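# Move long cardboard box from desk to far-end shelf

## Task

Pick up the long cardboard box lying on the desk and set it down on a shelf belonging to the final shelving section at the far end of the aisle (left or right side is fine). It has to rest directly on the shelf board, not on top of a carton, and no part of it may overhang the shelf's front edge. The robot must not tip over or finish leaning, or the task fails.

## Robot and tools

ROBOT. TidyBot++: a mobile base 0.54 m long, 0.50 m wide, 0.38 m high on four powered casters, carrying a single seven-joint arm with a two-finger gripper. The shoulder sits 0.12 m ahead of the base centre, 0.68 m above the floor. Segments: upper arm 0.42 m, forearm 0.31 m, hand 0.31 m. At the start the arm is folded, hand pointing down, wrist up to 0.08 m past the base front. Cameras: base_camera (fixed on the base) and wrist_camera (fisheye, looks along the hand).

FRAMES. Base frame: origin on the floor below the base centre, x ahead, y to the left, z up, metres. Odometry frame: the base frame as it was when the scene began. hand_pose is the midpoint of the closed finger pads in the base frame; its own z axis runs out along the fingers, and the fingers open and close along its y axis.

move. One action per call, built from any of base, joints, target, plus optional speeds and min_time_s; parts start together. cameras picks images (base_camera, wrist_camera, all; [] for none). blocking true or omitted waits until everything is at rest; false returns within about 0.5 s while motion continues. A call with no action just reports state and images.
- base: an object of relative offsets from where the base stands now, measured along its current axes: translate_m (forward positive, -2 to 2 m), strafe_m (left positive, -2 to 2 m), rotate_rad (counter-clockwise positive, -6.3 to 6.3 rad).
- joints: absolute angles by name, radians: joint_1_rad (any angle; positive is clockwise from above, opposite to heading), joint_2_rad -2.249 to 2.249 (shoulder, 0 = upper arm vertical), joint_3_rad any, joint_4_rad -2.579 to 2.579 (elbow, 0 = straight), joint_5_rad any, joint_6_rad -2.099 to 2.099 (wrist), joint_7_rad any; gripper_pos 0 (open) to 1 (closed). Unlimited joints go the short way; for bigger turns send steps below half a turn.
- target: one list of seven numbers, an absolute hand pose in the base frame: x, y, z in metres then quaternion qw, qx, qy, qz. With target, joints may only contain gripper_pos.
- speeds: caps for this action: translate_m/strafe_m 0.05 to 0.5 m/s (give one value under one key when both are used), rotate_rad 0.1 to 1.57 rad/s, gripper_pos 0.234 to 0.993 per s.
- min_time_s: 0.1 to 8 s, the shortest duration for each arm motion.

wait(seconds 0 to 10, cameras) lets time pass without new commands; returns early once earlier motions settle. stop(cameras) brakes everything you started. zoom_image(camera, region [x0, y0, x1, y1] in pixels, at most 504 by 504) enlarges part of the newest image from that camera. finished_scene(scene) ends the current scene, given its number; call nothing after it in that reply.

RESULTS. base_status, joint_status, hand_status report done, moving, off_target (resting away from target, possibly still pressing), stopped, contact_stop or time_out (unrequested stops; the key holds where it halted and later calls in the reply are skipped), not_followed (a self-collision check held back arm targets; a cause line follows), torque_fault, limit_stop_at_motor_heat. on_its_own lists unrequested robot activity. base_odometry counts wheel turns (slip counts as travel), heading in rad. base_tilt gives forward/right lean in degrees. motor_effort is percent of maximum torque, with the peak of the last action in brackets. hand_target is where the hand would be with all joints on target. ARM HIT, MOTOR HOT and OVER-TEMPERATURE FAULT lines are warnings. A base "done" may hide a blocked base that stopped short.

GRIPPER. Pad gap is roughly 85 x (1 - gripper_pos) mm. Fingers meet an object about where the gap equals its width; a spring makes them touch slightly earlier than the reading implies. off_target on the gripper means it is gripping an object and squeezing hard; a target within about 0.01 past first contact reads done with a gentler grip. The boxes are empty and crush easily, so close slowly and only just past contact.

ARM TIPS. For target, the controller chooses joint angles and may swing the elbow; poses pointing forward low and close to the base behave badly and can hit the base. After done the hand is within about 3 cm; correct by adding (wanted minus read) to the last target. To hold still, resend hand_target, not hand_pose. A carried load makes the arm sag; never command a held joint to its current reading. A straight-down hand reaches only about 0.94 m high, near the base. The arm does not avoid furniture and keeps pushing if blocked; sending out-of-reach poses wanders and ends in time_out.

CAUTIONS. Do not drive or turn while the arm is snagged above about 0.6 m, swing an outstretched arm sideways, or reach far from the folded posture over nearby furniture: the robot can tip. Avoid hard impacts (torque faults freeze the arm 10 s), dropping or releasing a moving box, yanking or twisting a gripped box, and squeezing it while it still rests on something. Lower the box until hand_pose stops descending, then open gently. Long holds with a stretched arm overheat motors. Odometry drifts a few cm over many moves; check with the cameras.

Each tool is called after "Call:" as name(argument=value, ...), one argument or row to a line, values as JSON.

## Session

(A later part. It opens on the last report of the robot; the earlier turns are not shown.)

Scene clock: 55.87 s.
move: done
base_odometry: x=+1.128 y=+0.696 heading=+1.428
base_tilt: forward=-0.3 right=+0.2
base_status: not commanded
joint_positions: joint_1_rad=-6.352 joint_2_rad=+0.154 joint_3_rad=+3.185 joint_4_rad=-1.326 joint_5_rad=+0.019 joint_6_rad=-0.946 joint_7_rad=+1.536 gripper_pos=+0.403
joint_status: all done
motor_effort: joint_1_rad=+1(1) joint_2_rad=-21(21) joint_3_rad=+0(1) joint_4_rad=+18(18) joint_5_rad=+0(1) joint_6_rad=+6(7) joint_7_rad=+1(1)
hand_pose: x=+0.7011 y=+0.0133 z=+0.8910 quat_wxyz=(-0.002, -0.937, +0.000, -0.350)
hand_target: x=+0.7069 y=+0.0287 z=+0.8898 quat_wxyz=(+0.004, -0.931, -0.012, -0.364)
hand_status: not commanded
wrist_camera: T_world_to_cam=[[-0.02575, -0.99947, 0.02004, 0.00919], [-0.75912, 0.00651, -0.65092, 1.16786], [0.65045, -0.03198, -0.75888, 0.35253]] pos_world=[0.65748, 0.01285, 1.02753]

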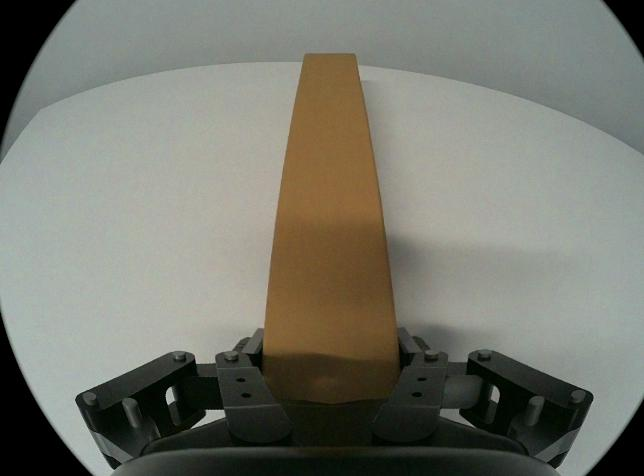

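Call:
move(
  joints={"gripper_pos": 0.415},
  speeds={"gripper_pos": 0.234},
  cameras=["wrist_camera"],
)

Call:
zoom_image(
  camera="wrist_camera",
  region=[220, 310, 440, 410],
)

Call:
move(
  joints={"gripper_pos": 0.425},
  speeds={"gripper_pos": 0.234},
  cameras=["wrist_camera"],
)

Call:
zoom_image(
  camera="wrist_camera",
  region=[220, 310, 440, 410],
)

Scene clock: 56.67 s.
move: done
base_odometry: x=+1.128 y=+0.696 heading=+1.428
base_tilt: forward=-0.3 right=+0.2
base_status: not commanded
joint_positions: joint_1_rad=-6.352 joint_2_rad=+0.154 joint_3_rad=+3.185 joint_4_rad=-1.326 joint_5_rad=+0.019 joint_6_rad=-0.946 joint_7_rad=+1.536 gripper_pos=+0.415
joint_status: all done
motor_effort: joint_1_rad=+0(1) joint_2_rad=-21(21) joint_3_rad=-1(1) joint_4_rad=+18(18) joint_5_rad=+0(1) joint_6_rad=+6(7) joint_7_rad=+1(1)
hand_pose: x=+0.7011 y=+0.0133 z=+0.8910 quat_wxyz=(-0.002, -0.937, +0.000, -0.350)
hand_target: x=+0.7069 y=+0.0287 z=+0.8898 quat_wxyz=(+0.004, -0.931, -0.012, -0.364)
hand_status: not commanded
wrist_camera: T_world_to_cam=[[-0.02575, -0.99947, 0.02004, 0.00919], [-0.75912, 0.00651, -0.65092, 1.16786], [0.65045, -0.03198, -0.75888, 0.35253]] pos_world=[0.65748, 0.01285, 1.02753]

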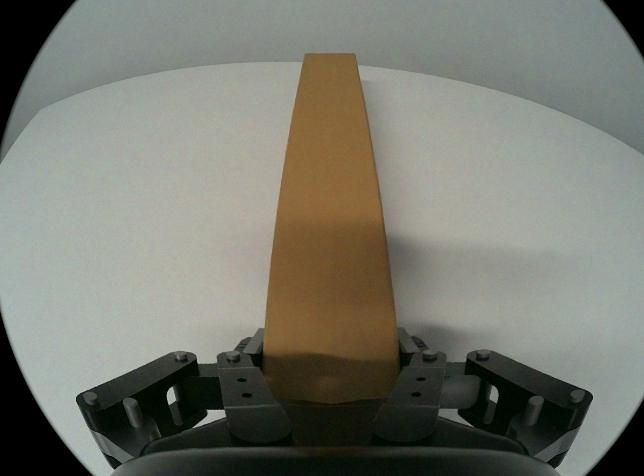

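Scaled by 2.291.

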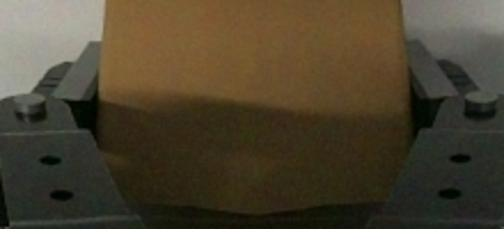

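Scene clock: 57.30 s.
move: done
base_odometry: x=+1.128 y=+0.696 heading=+1.428
base_tilt: forward=-0.3 right=+0.2
base_status: not commanded
joint_positions: joint_1_rad=-6.353 joint_2_rad=+0.154 joint_3_rad=+3.185 joint_4_rad=-1.326 joint_5_rad=+0.019 joint_6_rad=-0.946 joint_7_rad=+1.536 gripper_pos=+0.423
joint_status: all done
motor_effort: joint_1_rad=+1(1) joint_2_rad=-21(21) joint_3_rad=-2(2) joint_4_rad=+18(18) joint_5_rad=+0(1) joint_6_rad=+6(7) joint_7_rad=+1(1)
hand_pose: x=+0.7011 y=+0.0133 z=+0.8910 quat_wxyz=(-0.002, -0.937, +0.000, -0.350)
hand_target: x=+0.7069 y=+0.0287 z=+0.8898 quat_wxyz=(+0.004, -0.931, -0.012, -0.364)
hand_status: not commanded
wrist_camera: T_world_to_cam=[[-0.02562, -0.99947, 0.02003, 0.00921], [-0.75894, 0.0064, -0.65114, 1.16796], [0.65066, -0.03188, -0.7587, 0.3522]] pos_world=[0.65748, 0.01296, 1.02753]

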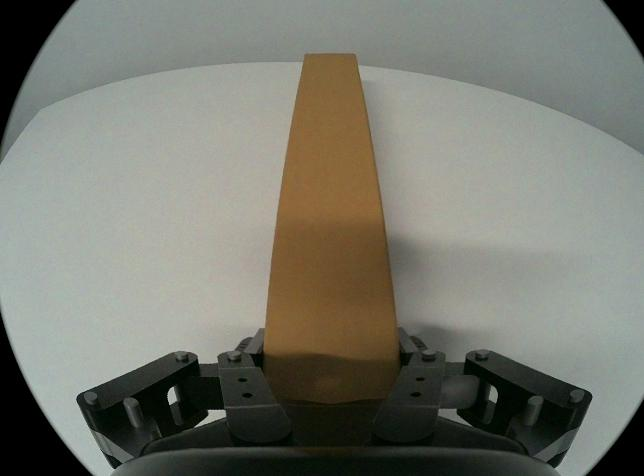

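Scaled by 2.291.

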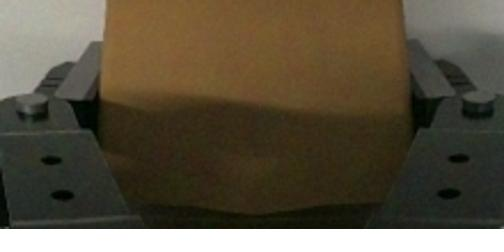

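Call:
move(
  joints={"gripper_pos": 0.435},
  speeds={"gripper_pos": 0.234},
  cameras=["wrist_camera"],
)

Call:
zoom_image(
  camera="wrist_camera",
  region=[220, 310, 440, 410],
)

Call:
move(
  joints={"gripper_pos": 0.445},
  speeds={"gripper_pos": 0.234},
  cameras=["wrist_camera"],
)

Call:
zoom_image(
  camera="wrist_camera",
  region=[220, 310, 440, 410],
)

Scene clock: 58.10 s.
move: done
base_odometry: x=+1.128 y=+0.696 heading=+1.428
base_tilt: forward=-0.3 right=+0.2
base_status: not commanded
joint_positions: joint_1_rad=-6.353 joint_2_rad=+0.154 joint_3_rad=+3.185 joint_4_rad=-1.326 joint_5_rad=+0.019 joint_6_rad=-0.946 joint_7_rad=+1.536 gripper_pos=+0.435
joint_status: all done
motor_effort: joint_1_rad=+0(1) joint_2_rad=-21(21) joint_3_rad=+0(1) joint_4_rad=+18(18) joint_5_rad=+0(1) joint_6_rad=+6(7) joint_7_rad=+1(1)
hand_pose: x=+0.7011 y=+0.0133 z=+0.8911 quat_wxyz=(-0.002, -0.937, +0.000, -0.350)
hand_target: x=+0.7069 y=+0.0287 z=+0.8898 quat_wxyz=(+0.004, -0.931, -0.012, -0.364)
hand_status: not commanded
wrist_camera: T_world_to_cam=[[-0.02562, -0.99947, 0.02003, 0.00921], [-0.75894, 0.00641, -0.65114, 1.16802], [0.65066, -0.03188, -0.7587, 0.35228]] pos_world=[0.65748, 0.01296, 1.02763]

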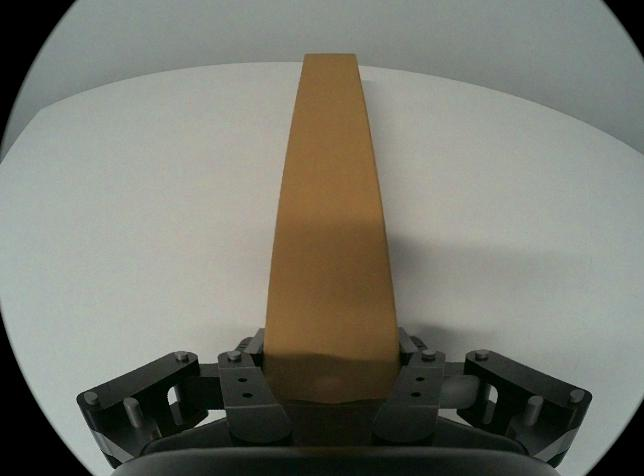

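Scaled by 2.291.

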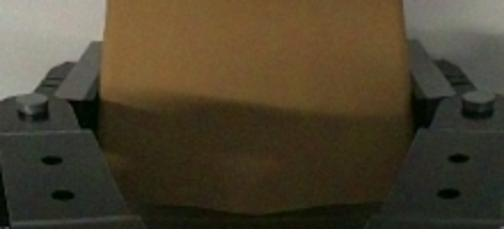

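Scene clock: 58.73 s.
move: done
base_odometry: x=+1.128 y=+0.696 heading=+1.428
base_tilt: forward=-0.3 right=+0.2
base_status: not commanded
joint_positions: joint_1_rad=-6.353 joint_2_rad=+0.154 joint_3_rad=+3.185 joint_4_rad=-1.326 joint_5_rad=+0.019 joint_6_rad=-0.945 joint_7_rad=+1.536 gripper_pos=+0.446
joint_status: all done
motor_effort: joint_1_rad=+0(1) joint_2_rad=-21(21) joint_3_rad=+0(1) joint_4_rad=+18(18) joint_5_rad=+0(1) joint_6_rad=+6(7) joint_7_rad=+1(1)
hand_pose: x=+0.7012 y=+0.0133 z=+0.8911 quat_wxyz=(-0.002, -0.937, +0.000, -0.351)
hand_target: x=+0.7069 y=+0.0287 z=+0.8898 quat_wxyz=(+0.004, -0.931, -0.012, -0.364)
hand_status: not commanded
wrist_camera: T_world_to_cam=[[-0.02562, -0.99947, 0.02002, 0.00922], [-0.75875, 0.0064, -0.65135, 1.16812], [0.65088, -0.03188, -0.75851, 0.35195]] pos_world=[0.65748, 0.01296, 1.02763]

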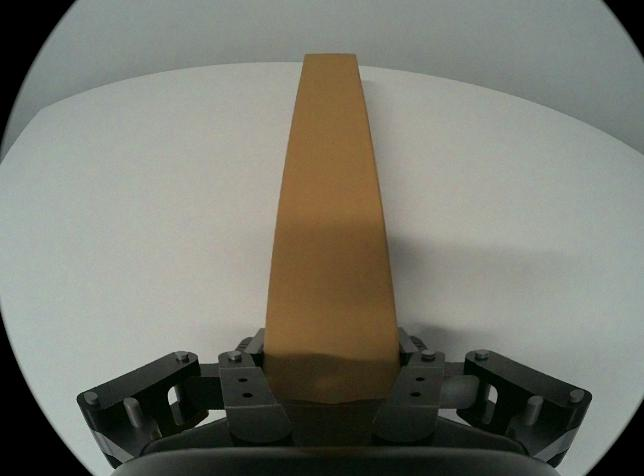

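Scaled by 2.291.

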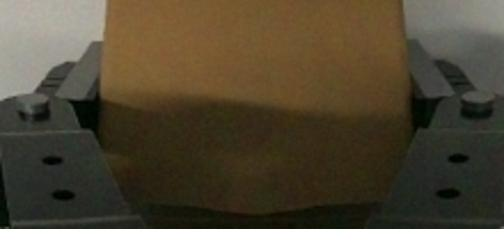

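Call:
move(
  joints={"gripper_pos": 0.455},
  speeds={"gripper_pos": 0.234},
  cameras=["wrist_camera"],
)

Call:
zoom_image(
  camera="wrist_camera",
  region=[220, 310, 440, 410],
)

Call:
move(
  joints={"gripper_pos": 0.463},
  speeds={"gripper_pos": 0.234},
  cameras=["wrist_camera"],
)

Call:
zoom_image(
  camera="wrist_camera",
  region=[220, 310, 440, 410],
)

Scene clock: 59.77 s.
move: done
base_odometry: x=+1.128 y=+0.696 heading=+1.428
base_tilt: forward=-0.3 right=+0.2
base_status: not commanded
joint_positions: joint_1_rad=-6.353 joint_2_rad=+0.154 joint_3_rad=+3.185 joint_4_rad=-1.326 joint_5_rad=+0.019 joint_6_rad=-0.945 joint_7_rad=+1.536 gripper_pos=+0.452
joint_status: all done
motor_effort: joint_1_rad=+1(1) joint_2_rad=-20(21) joint_3_rad=+0(2) joint_4_rad=+17(18) joint_5_rad=+0(1) joint_6_rad=+6(7) joint_7_rad=+1(1)
hand_pose: x=+0.7013 y=+0.0134 z=+0.8912 quat_wxyz=(-0.002, -0.937, +0.000, -0.351)
hand_target: x=+0.7069 y=+0.0287 z=+0.8898 quat_wxyz=(+0.004, -0.931, -0.012, -0.364)
hand_status: not commanded
wrist_camera: T_world_to_cam=[[-0.02563, -0.99947, 0.02001, 0.00923], [-0.75857, 0.00641, -0.65156, 1.1683], [0.65109, -0.03188, -0.75833, 0.35156]] pos_world=[0.65758, 0.01296, 1.02763]

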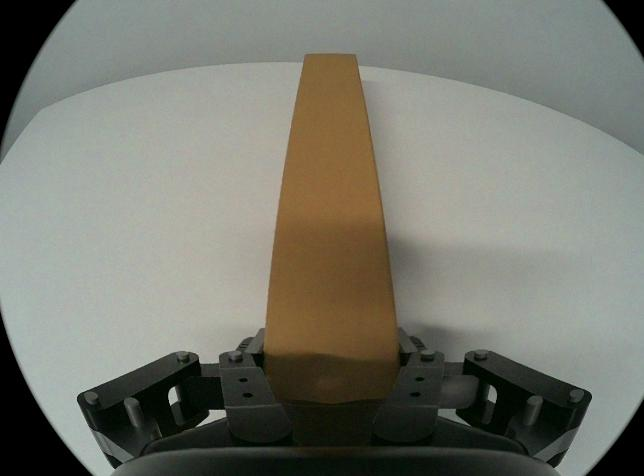

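Scaled by 2.291.

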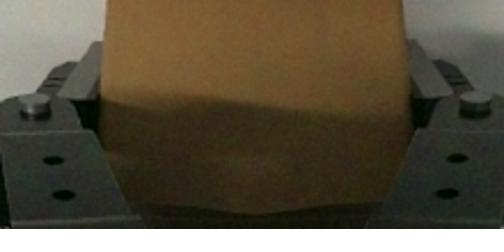

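Scene clock: 60.63 s.
move: done
base_odometry: x=+1.128 y=+0.696 heading=+1.428
base_tilt: forward=-0.3 right=+0.2
base_status: not commanded
joint_positions: joint_1_rad=-6.353 joint_2_rad=+0.154 joint_3_rad=+3.185 joint_4_rad=-1.326 joint_5_rad=+0.019 joint_6_rad=-0.945 joint_7_rad=+1.536 gripper_pos=+0.460
joint_status: all done
motor_effort: joint_1_rad=+0(1) joint_2_rad=-20(20) joint_3_rad=-1(1) joint_4_rad=+17(18) joint_5_rad=+0(1) joint_6_rad=+6(7) joint_7_rad=+1(1)
hand_pose: x=+0.7014 y=+0.0134 z=+0.8913 quat_wxyz=(-0.002, -0.936, +0.000, -0.351)
hand_target: x=+0.7069 y=+0.0287 z=+0.8898 quat_wxyz=(+0.004, -0.931, -0.012, -0.364)
hand_status: not commanded
wrist_camera: T_world_to_cam=[[-0.02564, -0.99947, 0.02, 0.00925], [-0.75833, 0.00641, -0.65183, 1.16849], [0.65136, -0.03188, -0.7581, 0.35121]] pos_world=[0.65758, 0.01296, 1.02773]

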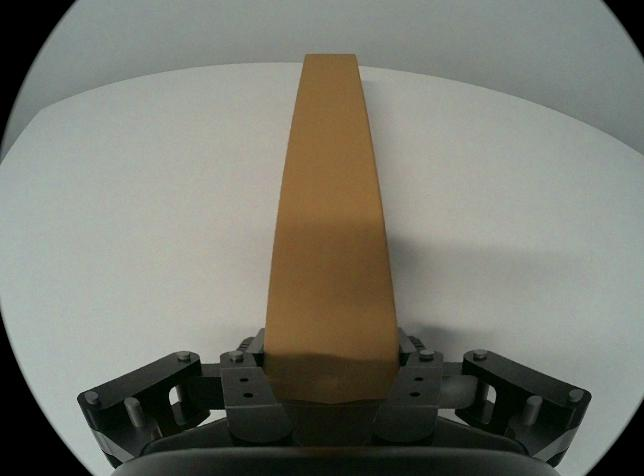

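Scaled by 2.291.

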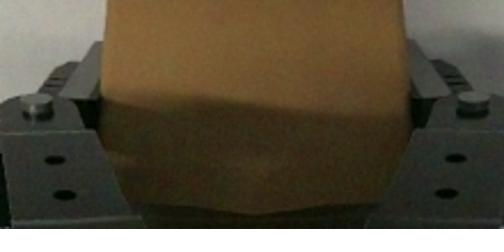

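Call:
move(
  joints={"joint_2_rad": 0.164, "joint_4_rad": -1.241, "joint_6_rad": -0.991},
  min_time_s=2,
  cameras=["wrist_camera"],
)

Call:
zoom_image(
  camera="wrist_camera",
  region=[220, 310, 440, 410],
)

Scene clock: 63.07 s.
move: done
base_odometry: x=+1.128 y=+0.696 heading=+1.428
base_tilt: forward=-0.3 right=+0.2
base_status: not commanded
joint_positions: joint_1_rad=-6.353 joint_2_rad=+0.154 joint_3_rad=+3.185 joint_4_rad=-1.278 joint_5_rad=+0.019 joint_6_rad=-0.954 joint_7_rad=+1.536 gripper_pos=+0.460
joint_status: all done
motor_effort: joint_1_rad=+0(1) joint_2_rad=-22(23) joint_3_rad=-1(2) joint_4_rad=+19(20) joint_5_rad=+0(1) joint_6_rad=+7(8) joint_7_rad=+1(1)
hand_pose: x=+0.7086 y=+0.0137 z=+0.9144 quat_wxyz=(-0.001, -0.929, +0.000, -0.369)
hand_target: x=+0.7087 y=+0.0288 z=+0.9202 quat_wxyz=(+0.003, -0.931, -0.012, -0.364)
hand_status: not commanded
wrist_camera: T_world_to_cam=[[-0.02636, -0.99949, 0.01793, 0.01172], [-0.7325, 0.0071, -0.68073, 1.19714], [0.68026, -0.03108, -0.73231, 0.31998]] pos_world=[0.65955, 0.01316, 1.04905]

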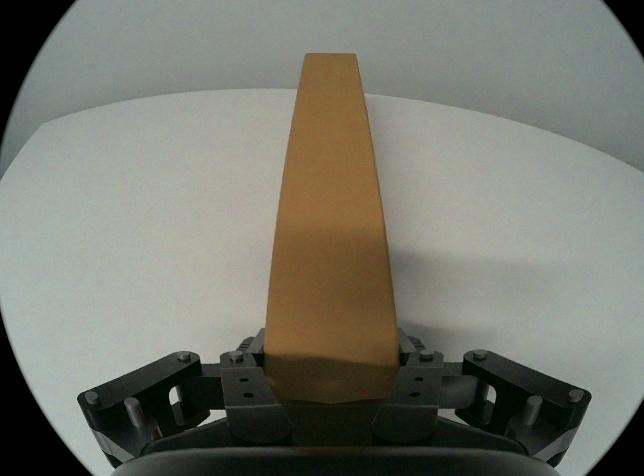

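Scaled by 2.291.

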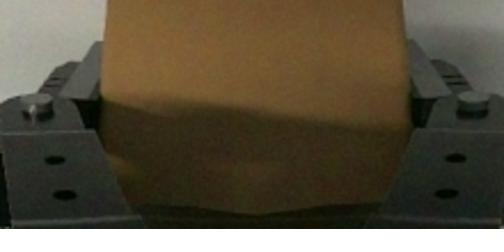

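Call:
move(
  joints={"joint_2_rad": 0.277, "joint_4_rad": -0.685, "joint_6_rad": -1.50},
  min_time_s=3,
  cameras=["wrist_camera"],
)

Scene clock: 67.07 s.
move: done
base_odometry: x=+1.128 y=+0.696 heading=+1.428
base_tilt: forward=-0.3 right=+0.2
base_status: not commanded
joint_positions: joint_1_rad=-6.353 joint_2_rad=+0.240 joint_3_rad=+3.185 joint_4_rad=-0.719 joint_5_rad=+0.019 joint_6_rad=-1.460 joint_7_rad=+1.536 gripper_pos=+0.460
joint_status: all done
motor_effort: joint_1_rad=+1(1) joint_2_rad=-23(24) joint_3_rad=+0(2) joint_4_rad=+16(20) joint_5_rad=+0(1) joint_6_rad=+7(9) joint_7_rad=+1(1)
hand_pose: x=+0.6824 y=+0.0144 z=+1.0381 quat_wxyz=(-0.003, -0.935, +0.004, -0.354)
hand_target: x=+0.6872 y=+0.0297 z=+1.0243 quat_wxyz=(+0.000, -0.943, -0.008, -0.334)
hand_status: not commanded
wrist_camera: T_world_to_cam=[[-0.03429, -0.99922, 0.01979, 0.01305], [-0.75321, 0.01283, -0.65765, 1.25231], [0.65688, -0.03746, -0.75306, 0.46601]] pos_world=[0.63759, 0.01443, 1.17426]

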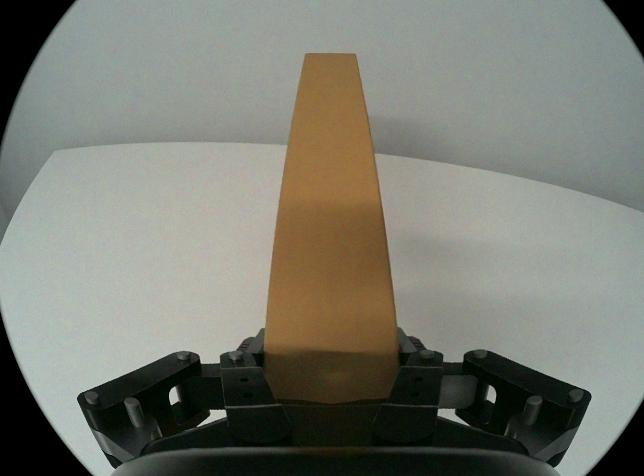

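Call:
move(
  base={"translate_m": -0.35},
  speeds={"translate_m": 0.3},
)

Call:
move(
  base={"rotate_rad": 2.99},
  speeds={"rotate_rad": 0.8},
  cameras=["all"],
)

Scene clock: 69.33 s.
move: done
base_odometry: x=+1.078 y=+0.350 heading=+1.428
base_tilt: forward=-0.3 right=+0.2
base_status: done
joint_positions: joint_1_rad=-6.357 joint_2_rad=+0.256 joint_3_rad=+3.185 joint_4_rad=-0.716 joint_5_rad=+0.019 joint_6_rad=-1.466 joint_7_rad=+1.536 gripper_pos=+0.460
joint_status: not commanded
motor_effort: joint_1_rad=+0(4) joint_2_rad=-23(27) joint_3_rad=-1(2) joint_4_rad=+16(17) joint_5_rad=+0(1) joint_6_rad=+7(7) joint_7_rad=+1(1)
hand_pose: x=+0.6868 y=+0.0174 z=+1.0286 quat_wxyz=(-0.003, -0.939, +0.002, -0.345)
hand_target: x=+0.6872 y=+0.0297 z=+1.0243 quat_wxyz=(+0.000, -0.943, -0.008, -0.334)
hand_status: not commanded
pictures: none

Scene clock: 73.97 s.
move: done
base_odometry: x=+1.078 y=+0.350 heading=-1.866
base_tilt: forward=-0.3 right=+0.2
base_status: done
joint_positions: joint_1_rad=-6.370 joint_2_rad=+0.256 joint_3_rad=+3.185 joint_4_rad=-0.716 joint_5_rad=+0.019 joint_6_rad=-1.466 joint_7_rad=+1.536 gripper_pos=+0.460
joint_status: not commanded
motor_effort: joint_1_rad=+0(3) joint_2_rad=-23(24) joint_3_rad=-1(3) joint_4_rad=+16(16) joint_5_rad=+0(2) joint_6_rad=+7(7) joint_7_rad=+1(1)
hand_pose: x=+0.6865 y=+0.0246 z=+1.0286 quat_wxyz=(-0.001, -0.939, -0.004, -0.345)
hand_target: x=+0.6872 y=+0.0297 z=+1.0243 quat_wxyz=(+0.000, -0.943, -0.008, -0.334)
hand_status: not commanded
pictures: base_camera, wrist_camera
wrist_camera: T_world_to_cam=[[-0.01675, -0.99962, 0.02172, 0.00954], [-0.76665, -0.00111, -0.64207, 1.24249], [0.64185, -0.02741, -0.76634, 0.48025]] pos_world=[0.64446, 0.02408, 1.1656]

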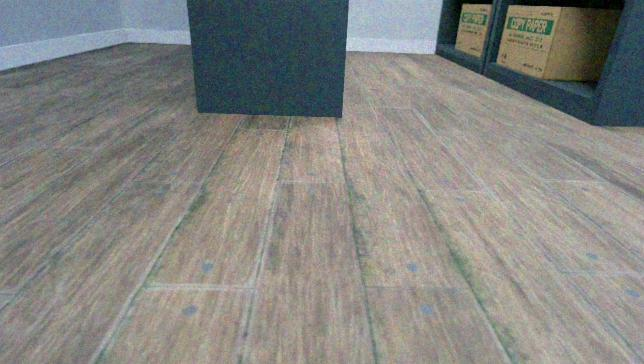

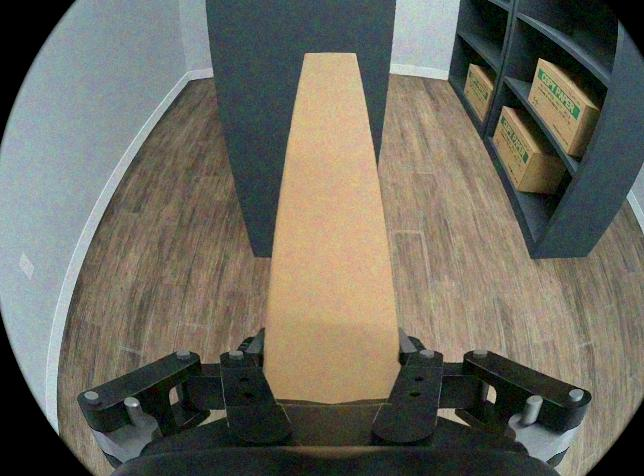

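Call:
zoom_image(
  camera="wrist_camera",
  region=[360, 0, 640, 280],
)

Call:
zoom_image(
  camera="base_camera",
  region=[160, 0, 644, 160],
)

Scaled by 1.800.

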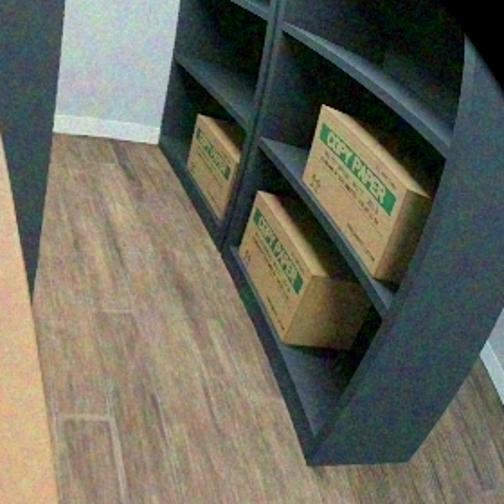

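Scaled by 1.041.

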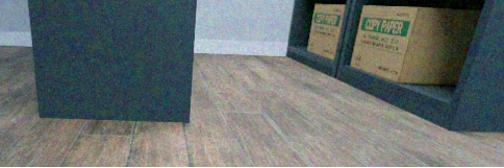

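Call:
move(
  base={"strafe_m": -0.54},
  speeds={"strafe_m": 0.3},
  cameras=["all"],
)

Scene clock: 77.23 s.
move: done
base_odometry: x=+0.561 y=+0.507 heading=-1.865
base_tilt: forward=-0.3 right=+0.2
base_status: done
joint_positions: joint_1_rad=-6.370 joint_2_rad=+0.256 joint_3_rad=+3.185 joint_4_rad=-0.716 joint_5_rad=+0.019 joint_6_rad=-1.466 joint_7_rad=+1.536 gripper_pos=+0.460
joint_status: not commanded
motor_effort: joint_1_rad=+0(3) joint_2_rad=-23(23) joint_3_rad=+0(3) joint_4_rad=+16(16) joint_5_rad=+0(1) joint_6_rad=+7(7) joint_7_rad=+1(2)
hand_pose: x=+0.6865 y=+0.0249 z=+1.0286 quat_wxyz=(-0.001, -0.939, -0.005, -0.345)
hand_target: x=+0.6872 y=+0.0297 z=+1.0243 quat_wxyz=(+0.000, -0.943, -0.008, -0.334)
hand_status: not commanded
pictures: base_camera, wrist_camera
wrist_camera: T_world_to_cam=[[-0.01625, -0.99963, 0.02175, 0.00939], [-0.76665, -0.00151, -0.64206, 1.2425], [0.64186, -0.02711, -0.76634, 0.48025]] pos_world=[0.64446, 0.02428, 1.1656]

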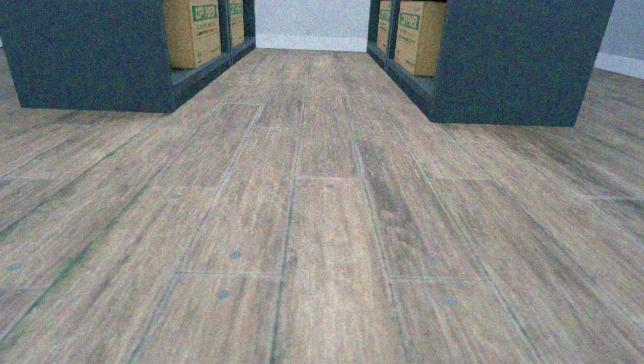

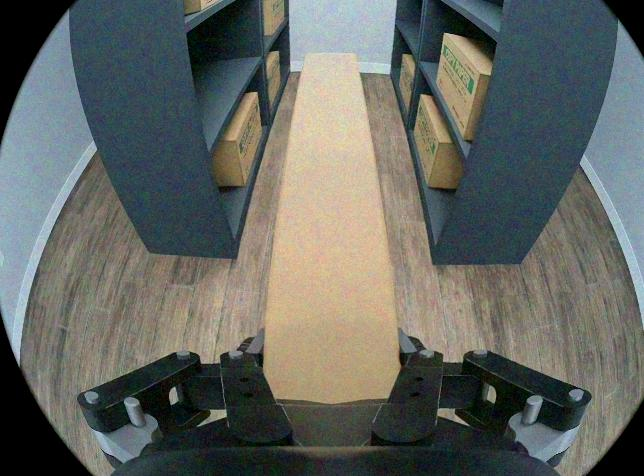

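Call:
move(
  base={"rotate_rad": -0.045, "strafe_m": 0.055},
)

Call:
move(
  base={"translate_m": 0.6},
  speeds={"translate_m": 0.3},
  cameras=["all"],
)

Scene clock: 78.77 s.
move: done
base_odometry: x=+0.614 y=+0.491 heading=-1.911
base_tilt: forward=-0.3 right=+0.2
base_status: done
joint_positions: joint_1_rad=-6.377 joint_2_rad=+0.256 joint_3_rad=+3.186 joint_4_rad=-0.716 joint_5_rad=+0.019 joint_6_rad=-1.466 joint_7_rad=+1.536 gripper_pos=+0.460
joint_status: not commanded
motor_effort: joint_1_rad=+0(4) joint_2_rad=-23(23) joint_3_rad=+0(3) joint_4_rad=+16(16) joint_5_rad=+0(2) joint_6_rad=+7(7) joint_7_rad=+1(1)
hand_pose: x=+0.6864 y=+0.0280 z=+1.0286 quat_wxyz=(+0.000, -0.939, -0.007, -0.345)
hand_target: x=+0.6872 y=+0.0297 z=+1.0243 quat_wxyz=(+0.000, -0.943, -0.008, -0.334)
hand_status: not commanded
pictures: none

Scene clock: 81.73 s.
move: done
base_odometry: x=+0.414 y=-0.075 heading=-1.911
base_tilt: forward=-0.3 right=+0.2
base_status: done
joint_positions: joint_1_rad=-6.377 joint_2_rad=+0.261 joint_3_rad=+3.186 joint_4_rad=-0.716 joint_5_rad=+0.019 joint_6_rad=-1.467 joint_7_rad=+1.536 gripper_pos=+0.460
joint_status: not commanded
motor_effort: joint_1_rad=+1(2) joint_2_rad=-23(27) joint_3_rad=-1(2) joint_4_rad=+16(17) joint_5_rad=+0(1) joint_6_rad=+6(7) joint_7_rad=+1(1)
hand_pose: x=+0.6877 y=+0.0282 z=+1.0262 quat_wxyz=(+0.000, -0.939, -0.007, -0.343)
hand_target: x=+0.6872 y=+0.0297 z=+1.0243 quat_wxyz=(+0.000, -0.943, -0.008, -0.334)
hand_status: not commanded
pictures: base_camera, wrist_camera
wrist_camera: T_world_to_cam=[[-0.0107, -0.99969, 0.02248, 0.00825], [-0.76965, -0.00612, -0.63844, 1.24038], [0.63838, -0.02413, -0.76934, 0.48308]] pos_world=[0.64635, 0.02749, 1.16338]

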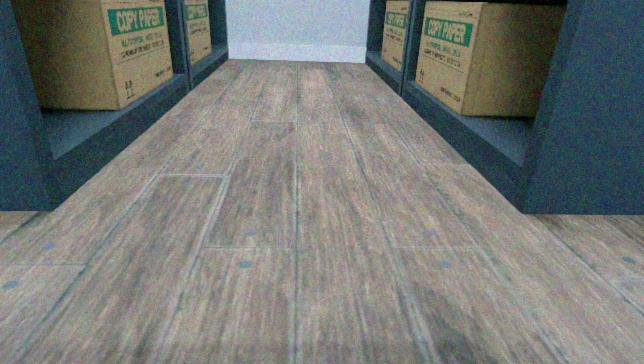

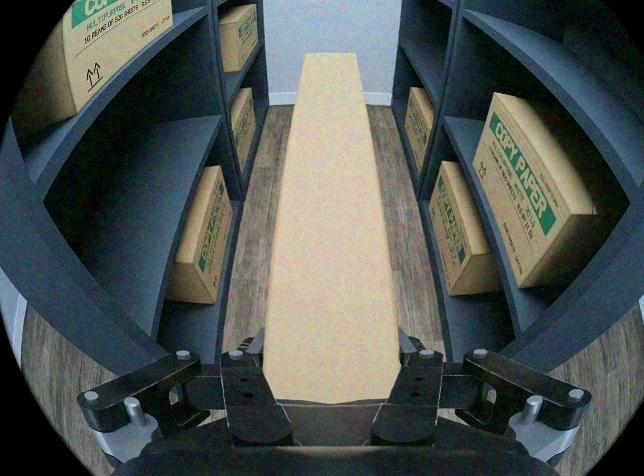

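Call:
zoom_image(
  camera="wrist_camera",
  region=[380, 0, 480, 200],
)

Call:
zoom_image(
  camera="wrist_camera",
  region=[200, 0, 300, 200],
)

Scaled by 2.520.

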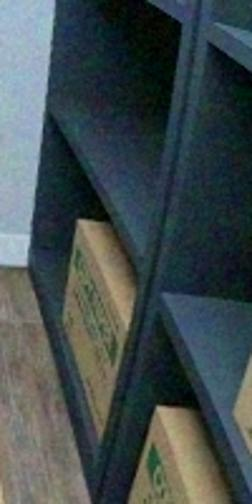

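Scaled by 2.520.

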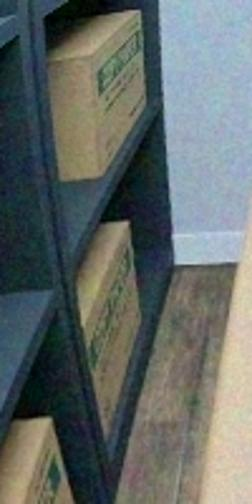

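Call:
move(
  joints={"joint_6_rad": -0.9},
  min_time_s=2,
  cameras=["wrist_camera"],
)

Call:
zoom_image(
  camera="wrist_camera",
  region=[380, 0, 560, 250],
)

Call:
zoom_image(
  camera="wrist_camera",
  region=[120, 0, 300, 250],
)

Scene clock: 85.07 s.
move: done
base_odometry: x=+0.414 y=-0.075 heading=-1.911
base_tilt: forward=-0.3 right=+0.2
base_status: not commanded
joint_positions: joint_1_rad=-6.377 joint_2_rad=+0.261 joint_3_rad=+3.186 joint_4_rad=-0.716 joint_5_rad=+0.019 joint_6_rad=-0.965 joint_7_rad=+1.536 gripper_pos=+0.460
joint_status: all done
motor_effort: joint_1_rad=+0(2) joint_2_rad=-24(24) joint_3_rad=+0(2) joint_4_rad=+17(18) joint_5_rad=+1(1) joint_6_rad=+9(10) joint_7_rad=+1(1)
hand_pose: x=+0.7774 y=+0.0352 z=+1.1519 quat_wxyz=(+0.010, -0.825, -0.010, -0.565)
hand_target: x=+0.7894 y=+0.0383 z=+1.1770 quat_wxyz=(+0.012, -0.802, -0.011, -0.597)
hand_status: not commanded
wrist_camera: T_world_to_cam=[[-0.00209, -1, -0.00121, 0.03399], [-0.36808, 0.0019, -0.92979, 1.41288], [0.92979, -0.0015, -0.36809, -0.1668]] pos_world=[0.67522, 0.03106, 1.25233]

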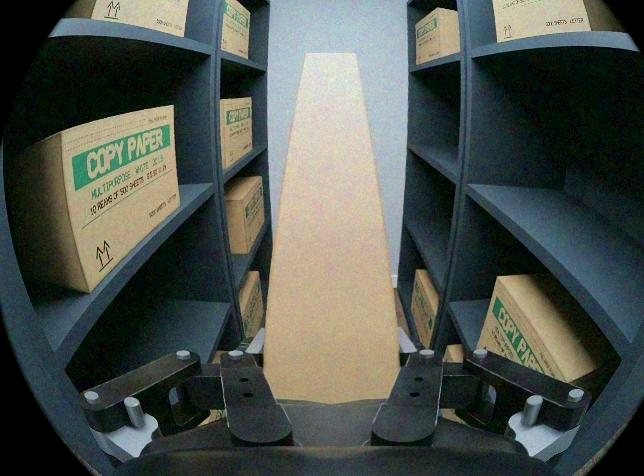

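Scaled by 2.016.

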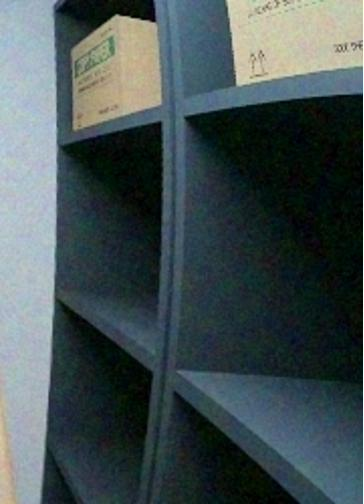

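Scaled by 2.016.

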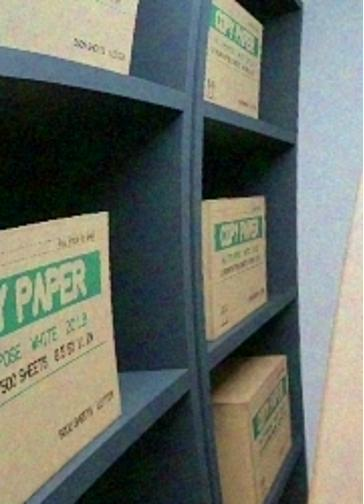

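Call:
move(
  base={"translate_m": -0.6, "strafe_m": 0.05},
  speeds={"translate_m": 0.3},
  joints={"joint_6_rad": -1.5},
  min_time_s=2,
)

Call:
move(
  joints={"joint_1_rad": 1.166, "joint_2_rad": 0.35, "joint_4_rad": -0.58, "joint_5_rad": -0.671, "joint_6_rad": -1.85, "joint_7_rad": 2.45},
  min_time_s=4,
  cameras=["all"],
)

Scene clock: 90.60 s.
move: done
base_odometry: x=+0.661 y=+0.474 heading=-1.911
base_tilt: forward=-0.3 right=+0.2
base_status: done
joint_positions: joint_1_rad=-6.377 joint_2_rad=+0.264 joint_3_rad=+3.186 joint_4_rad=-0.714 joint_5_rad=+0.019 joint_6_rad=-1.463 joint_7_rad=+1.536 gripper_pos=+0.460
joint_status: all done
motor_effort: joint_1_rad=+1(2) joint_2_rad=-23(29) joint_3_rad=-1(2) joint_4_rad=+16(19) joint_5_rad=+0(1) joint_6_rad=+6(10) joint_7_rad=+1(1)
hand_pose: x=+0.6900 y=+0.0284 z=+1.0253 quat_wxyz=(+0.000, -0.939, -0.007, -0.343)
hand_target: x=+0.6872 y=+0.0297 z=+1.0243 quat_wxyz=(+0.000, -0.943, -0.008, -0.334)
hand_status: not commanded
pictures: none

Scene clock: 95.17 s.
move: done
base_odometry: x=+0.661 y=+0.474 heading=-1.911
base_tilt: forward=-0.3 right=+0.2
base_status: not commanded
joint_positions: joint_1_rad=-5.138 joint_2_rad=+0.311 joint_3_rad=+3.186 joint_4_rad=-0.614 joint_5_rad=-0.605 joint_6_rad=-1.810 joint_7_rad=+2.407 gripper_pos=+0.460
joint_status: all done
motor_effort: joint_1_rad=+1(3) joint_2_rad=-22(24) joint_3_rad=-1(3) joint_4_rad=+14(17) joint_5_rad=-4(5) joint_6_rad=+4(7) joint_7_rad=+1(2)
hand_pose: x=+0.4601 y=-0.3704 z=+1.0260 quat_wxyz=(-0.023, -0.945, +0.037, -0.324)
hand_target: x=+0.4654 y=-0.3687 z=+1.0231 quat_wxyz=(-0.001, -0.943, +0.006, -0.334)
hand_status: not commanded
pictures: base_camera, wrist_camera
wrist_camera: T_world_to_cam=[[-0.10873, -0.99335, 0.03793, -0.36104], [-0.79022, 0.06322, -0.60955, 1.06825], [0.6031, -0.09625, -0.79184, 0.63124]] pos_world=[0.4242, -0.36542, 1.16469]

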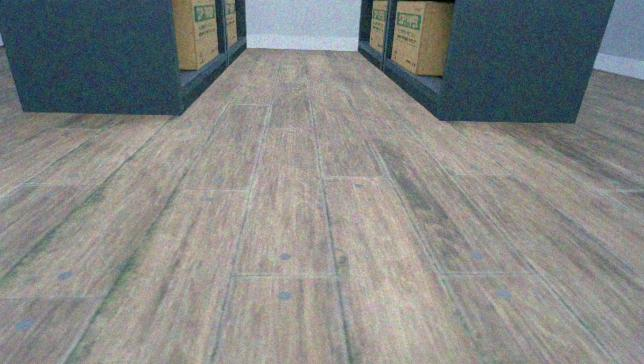

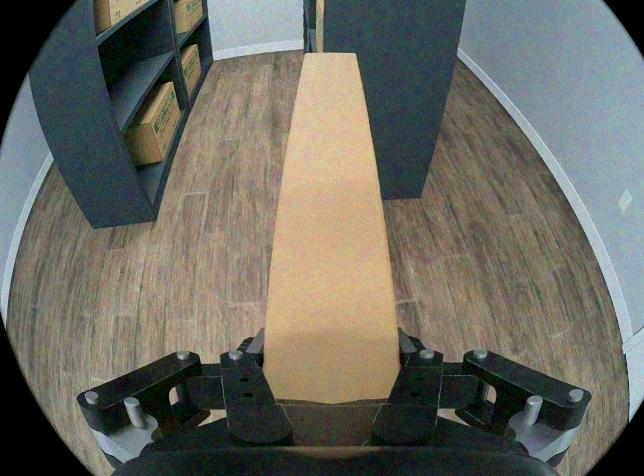

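Call:
move(
  joints={"joint_1_rad": 1.186, "joint_2_rad": 0.36, "joint_3_rad": 3.097, "joint_4_rad": -0.577, "joint_5_rad": -0.737, "joint_6_rad": -1.856, "joint_7_rad": 2.477},
  min_time_s=2,
  cameras=["wrist_camera"],
)

Scene clock: 97.77 s.
move: done
base_odometry: x=+0.661 y=+0.474 heading=-1.911
base_tilt: forward=-0.3 right=+0.2
base_status: not commanded
joint_positions: joint_1_rad=-5.125 joint_2_rad=+0.321 joint_3_rad=+3.119 joint_4_rad=-0.611 joint_5_rad=-0.670 joint_6_rad=-1.816 joint_7_rad=+2.435 gripper_pos=+0.460
joint_status: all done
motor_effort: joint_1_rad=+0(2) joint_2_rad=-22(24) joint_3_rad=-2(4) joint_4_rad=+14(15) joint_5_rad=-4(6) joint_6_rad=+5(6) joint_7_rad=+1(2)
hand_pose: x=+0.4835 y=-0.3437 z=+1.0350 quat_wxyz=(+0.007, -0.936, -0.013, -0.353)
hand_target: x=+0.4887 y=-0.3386 z=+1.0353 quat_wxyz=(+0.032, -0.928, -0.049, -0.367)
hand_status: not commanded
wrist_camera: T_world_to_cam=[[0.00381, -0.9999, 0.01343, -0.36362], [-0.75537, -0.01168, -0.6552, 1.09518], [0.65529, -0.00765, -0.75534, 0.59431]] pos_world=[0.4392, -0.34624, 1.17134]

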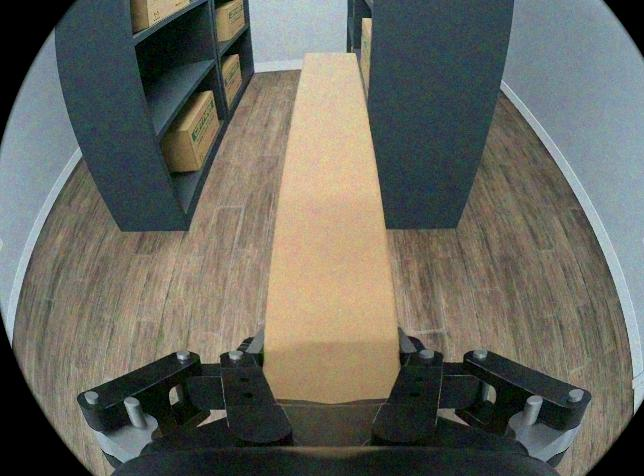

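Call:
move(
  base={"translate_m": 1.4},
  speeds={"translate_m": 0.35},
  cameras=["all"],
)

Scene clock: 103.27 s.
move: done
base_odometry: x=+0.195 y=-0.846 heading=-1.911
base_tilt: forward=-0.3 right=+0.2
base_status: done
joint_positions: joint_1_rad=-5.111 joint_2_rad=+0.329 joint_3_rad=+3.113 joint_4_rad=-0.608 joint_5_rad=-0.676 joint_6_rad=-1.820 joint_7_rad=+2.435 gripper_pos=+0.460
joint_status: not commanded
motor_effort: joint_1_rad=+1(4) joint_2_rad=-23(25) joint_3_rad=-2(3) joint_4_rad=+13(14) joint_5_rad=-5(6) joint_6_rad=+4(5) joint_7_rad=+1(1)
hand_pose: x=+0.4814 y=-0.3476 z=+1.0331 quat_wxyz=(+0.010, -0.935, -0.010, -0.353)
hand_target: x=+0.4887 y=-0.3386 z=+1.0353 quat_wxyz=(+0.032, -0.928, -0.049, -0.367)
hand_status: not commanded
pictures: base_camera, wrist_camera
wrist_camera: T_world_to_cam=[[0.0005, -0.99999, 0.0043, -0.35658], [-0.75469, -0.0032, -0.65608, 1.09571], [0.65608, -0.00292, -0.75468, 0.59474]] pos_world=[0.4369, -0.35134, 1.16924]

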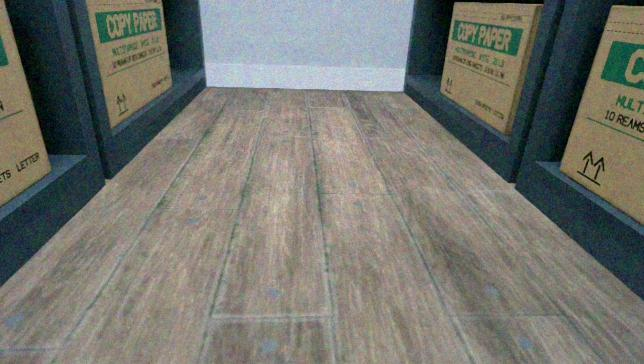

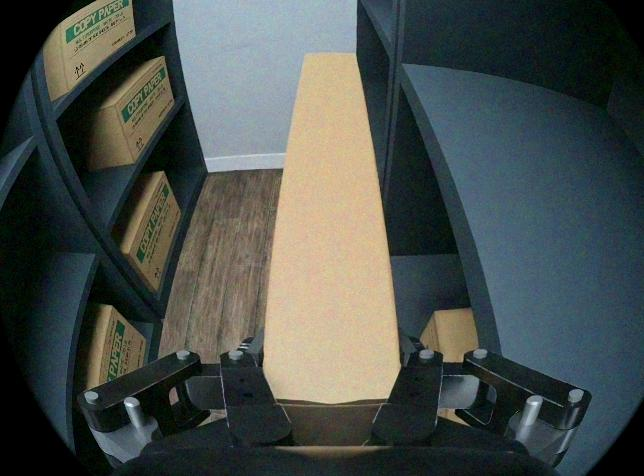

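Call:
move(
  base={"translate_m": 0.95},
  speeds={"translate_m": 0.3},
  cameras=["all"],
)

Scene clock: 107.90 s.
move: done
base_odometry: x=-0.122 y=-1.742 heading=-1.910
base_tilt: forward=-0.3 right=+0.2
base_status: done
joint_positions: joint_1_rad=-5.109 joint_2_rad=+0.330 joint_3_rad=+3.112 joint_4_rad=-0.608 joint_5_rad=-0.676 joint_6_rad=-1.821 joint_7_rad=+2.435 gripper_pos=+0.460
joint_status: not commanded
motor_effort: joint_1_rad=+1(3) joint_2_rad=-23(25) joint_3_rad=-2(3) joint_4_rad=+13(14) joint_5_rad=-4(6) joint_6_rad=+4(5) joint_7_rad=+1(1)
hand_pose: x=+0.4812 y=-0.3482 z=+1.0326 quat_wxyz=(+0.011, -0.935, -0.009, -0.353)
hand_target: x=+0.4887 y=-0.3386 z=+1.0353 quat_wxyz=(+0.032, -0.928, -0.049, -0.367)
hand_status: not commanded
pictures: base_camera, wrist_camera
wrist_camera: T_world_to_cam=[[0.00058, -1, 0.00238, -0.35517], [-0.75464, -0.002, -0.65614, 1.09577], [0.65614, -0.00141, -0.75464, 0.59502]] pos_world=[0.4367, -0.35213, 1.16884]

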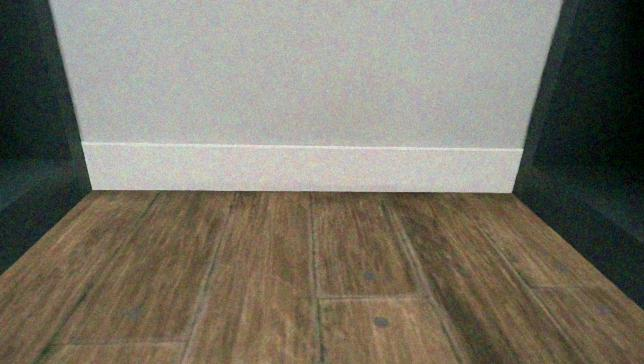

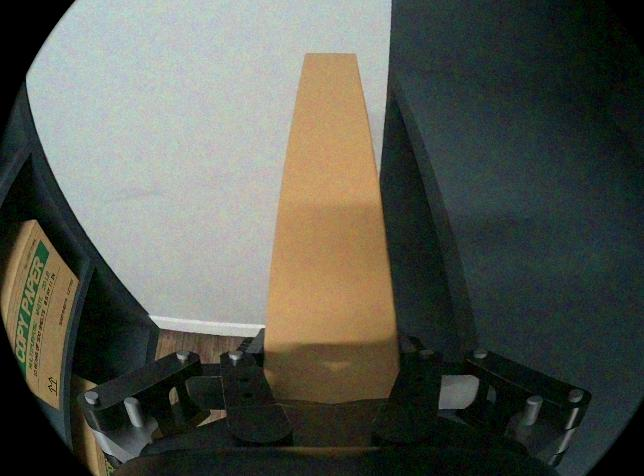

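Call:
zoom_image(
  camera="wrist_camera",
  region=[340, 0, 640, 400],
)

Scaled by 1.260.

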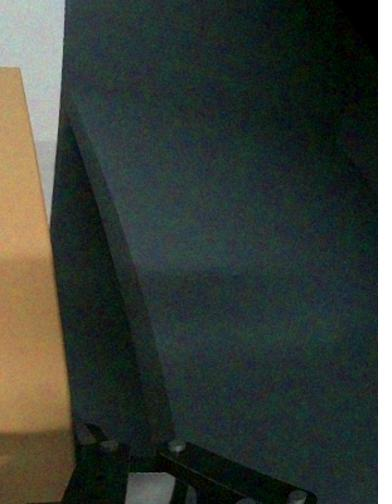

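Call:
move(
  base={"rotate_rad": 0.017},
  joints={"joint_2_rad": 0.397, "joint_4_rad": -0.46, "joint_5_rad": -0.751, "joint_6_rad": -1.918, "joint_7_rad": 2.425},
  min_time_s=2,
  cameras=["wrist_camera"],
)

Scene clock: 111.00 s.
move: done
base_odometry: x=-0.122 y=-1.742 heading=-1.894
base_tilt: forward=-0.3 right=+0.2
base_status: done
joint_positions: joint_1_rad=-5.108 joint_2_rad=+0.358 joint_3_rad=+3.111 joint_4_rad=-0.493 joint_5_rad=-0.685 joint_6_rad=-1.878 joint_7_rad=+2.435 gripper_pos=+0.460
joint_status: all done
motor_effort: joint_1_rad=+1(3) joint_2_rad=-23(24) joint_3_rad=-2(3) joint_4_rad=+13(14) joint_5_rad=-4(6) joint_6_rad=+5(6) joint_7_rad=+1(2)
hand_pose: x=+0.4787 y=-0.3464 z=+1.0509 quat_wxyz=(-0.005, -0.934, -0.033, -0.355)
hand_target: x=+0.4862 y=-0.3381 z=+1.0485 quat_wxyz=(+0.031, -0.929, -0.050, -0.365)
hand_status: not commanded
wrist_camera: T_world_to_cam=[[0.03373, -0.99827, 0.04823, -0.41689], [-0.75077, -0.05716, -0.65809, 1.08687], [0.65971, -0.01401, -0.75139, 0.6009]] pos_world=[0.43363, -0.34562, 1.18688]

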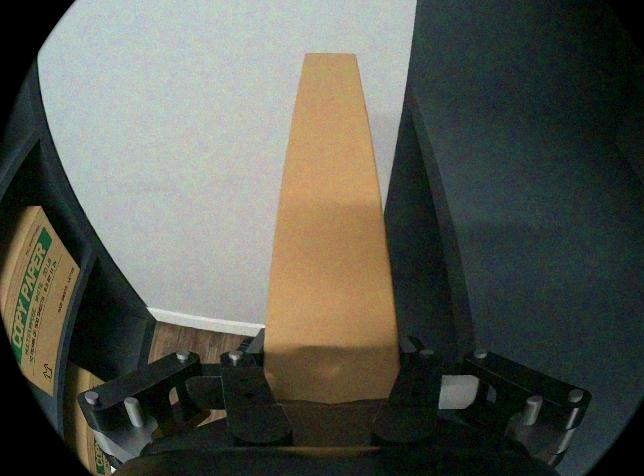

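Call:
move(
  base={"strafe_m": -0.16},
  speeds={"strafe_m": 0.12},
  cameras=["all"],
)

Call:
zoom_image(
  camera="wrist_camera",
  region=[240, 30, 500, 420],
)

Scene clock: 113.07 s.
move: done
base_odometry: x=-0.274 y=-1.691 heading=-1.894
base_tilt: forward=-0.3 right=+0.2
base_status: done
joint_positions: joint_1_rad=-5.108 joint_2_rad=+0.371 joint_3_rad=+3.111 joint_4_rad=-0.490 joint_5_rad=-0.688 joint_6_rad=-1.882 joint_7_rad=+2.435 gripper_pos=+0.460
joint_status: not commanded
motor_effort: joint_1_rad=+0(1) joint_2_rad=-23(26) joint_3_rad=-2(4) joint_4_rad=+13(13) joint_5_rad=-4(6) joint_6_rad=+5(5) joint_7_rad=+1(1)
hand_pose: x=+0.4805 y=-0.3496 z=+1.0454 quat_wxyz=(+0.002, -0.935, -0.032, -0.353)
hand_target: x=+0.4862 y=-0.3381 z=+1.0485 quat_wxyz=(+0.031, -0.929, -0.050, -0.365)
hand_status: not commanded
pictures: base_camera, wrist_camera
wrist_camera: T_world_to_cam=[[0.03754, -0.99868, 0.03517, -0.40814], [-0.75344, -0.05141, -0.6555, 1.08507], [0.65644, -0.00189, -0.75437, 0.60452]] pos_world=[0.43602, -0.35068, 1.18166]

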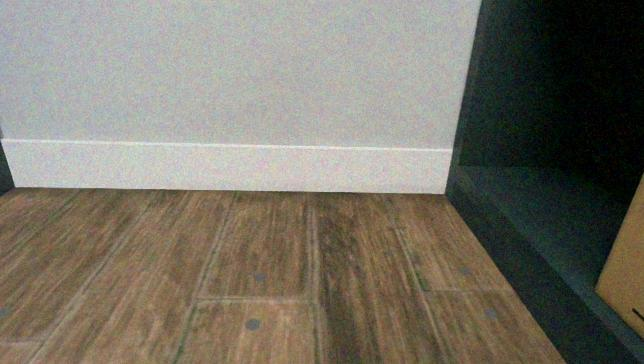

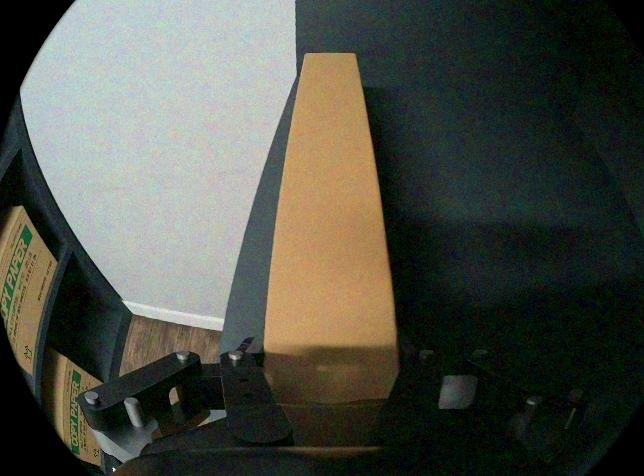

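Scaled by 1.292.

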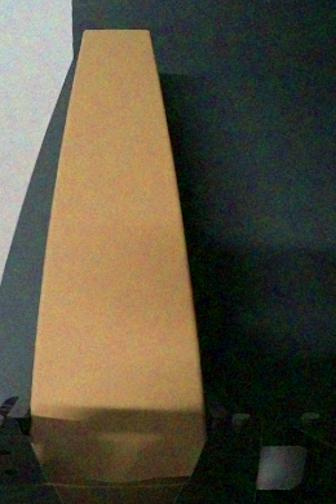

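Call:
move(
  joints={"joint_2_rad": 0.327, "joint_4_rad": -0.674, "joint_5_rad": -0.727, "joint_6_rad": -1.805, "joint_7_rad": 2.49},
  min_time_s=2.5,
  cameras=["wrist_camera"],
)

Scene clock: 116.50 s.
move: done
base_odometry: x=-0.274 y=-1.691 heading=-1.894
base_tilt: forward=-0.3 right=+0.2
base_status: not commanded
joint_positions: joint_1_rad=-5.108 joint_2_rad=+0.331 joint_3_rad=+3.111 joint_4_rad=-0.634 joint_5_rad=-0.688 joint_6_rad=-1.834 joint_7_rad=+2.452 gripper_pos=+0.460
joint_status: all done
motor_effort: joint_1_rad=-1(1) joint_2_rad=-20(25) joint_3_rad=-3(3) joint_4_rad=+11(14) joint_5_rad=-4(6) joint_6_rad=+1(6) joint_7_rad=+0(2)
hand_pose: x=+0.4808 y=-0.3415 z=+1.0242 quat_wxyz=(+0.027, -0.937, -0.018, -0.349)
hand_target: x=+0.4896 y=-0.3371 z=+1.0238 quat_wxyz=(+0.036, -0.929, -0.034, -0.367)
hand_status: not commanded
wrist_camera: T_world_to_cam=[[0.02763, -0.99938, -0.022, -0.33635], [-0.7606, -0.00674, -0.64918, 1.08406], [0.64863, 0.03467, -0.76031, 0.61073]] pos_world=[0.4377, -0.35001, 1.1607]

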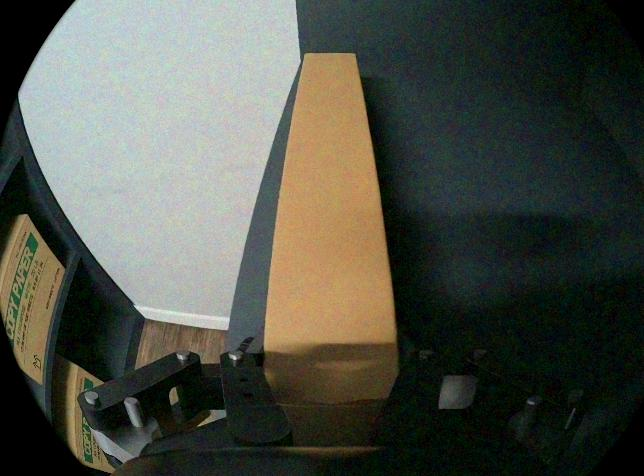

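Call:
move(
  joints={"joint_5_rad": -0.58},
  min_time_s=1.5,
  cameras=["wrist_camera"],
)

Scene clock: 118.53 s.
move: done
base_odometry: x=-0.274 y=-1.691 heading=-1.894
base_tilt: forward=-0.3 right=+0.2
base_status: not commanded
joint_positions: joint_1_rad=-5.108 joint_2_rad=+0.324 joint_3_rad=+3.106 joint_4_rad=-0.634 joint_5_rad=-0.663 joint_6_rad=-1.833 joint_7_rad=+2.452 gripper_pos=+0.460
joint_status: all done
motor_effort: joint_1_rad=+2(2) joint_2_rad=-18(20) joint_3_rad=-1(3) joint_4_rad=+11(11) joint_5_rad=-1(5) joint_6_rad=+2(2) joint_7_rad=+0(1)
hand_pose: x=+0.4769 y=-0.3431 z=+1.0237 quat_wxyz=(+0.019, -0.939, -0.015, -0.342)
hand_target: x=+0.4638 y=-0.3649 z=+1.0005 quat_wxyz=(+0.000, -0.949, -0.004, -0.314)
hand_status: not commanded
wrist_camera: T_world_to_cam=[[0.0174, -0.99982, -0.00787, -0.34744], [-0.76985, -0.00837, -0.63817, 1.07338], [0.63799, 0.01716, -0.76986, 0.62168]] pos_world=[0.43577, -0.34906, 1.16086]

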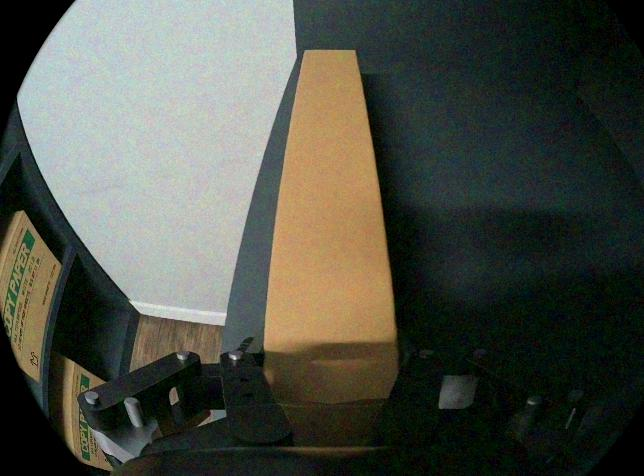

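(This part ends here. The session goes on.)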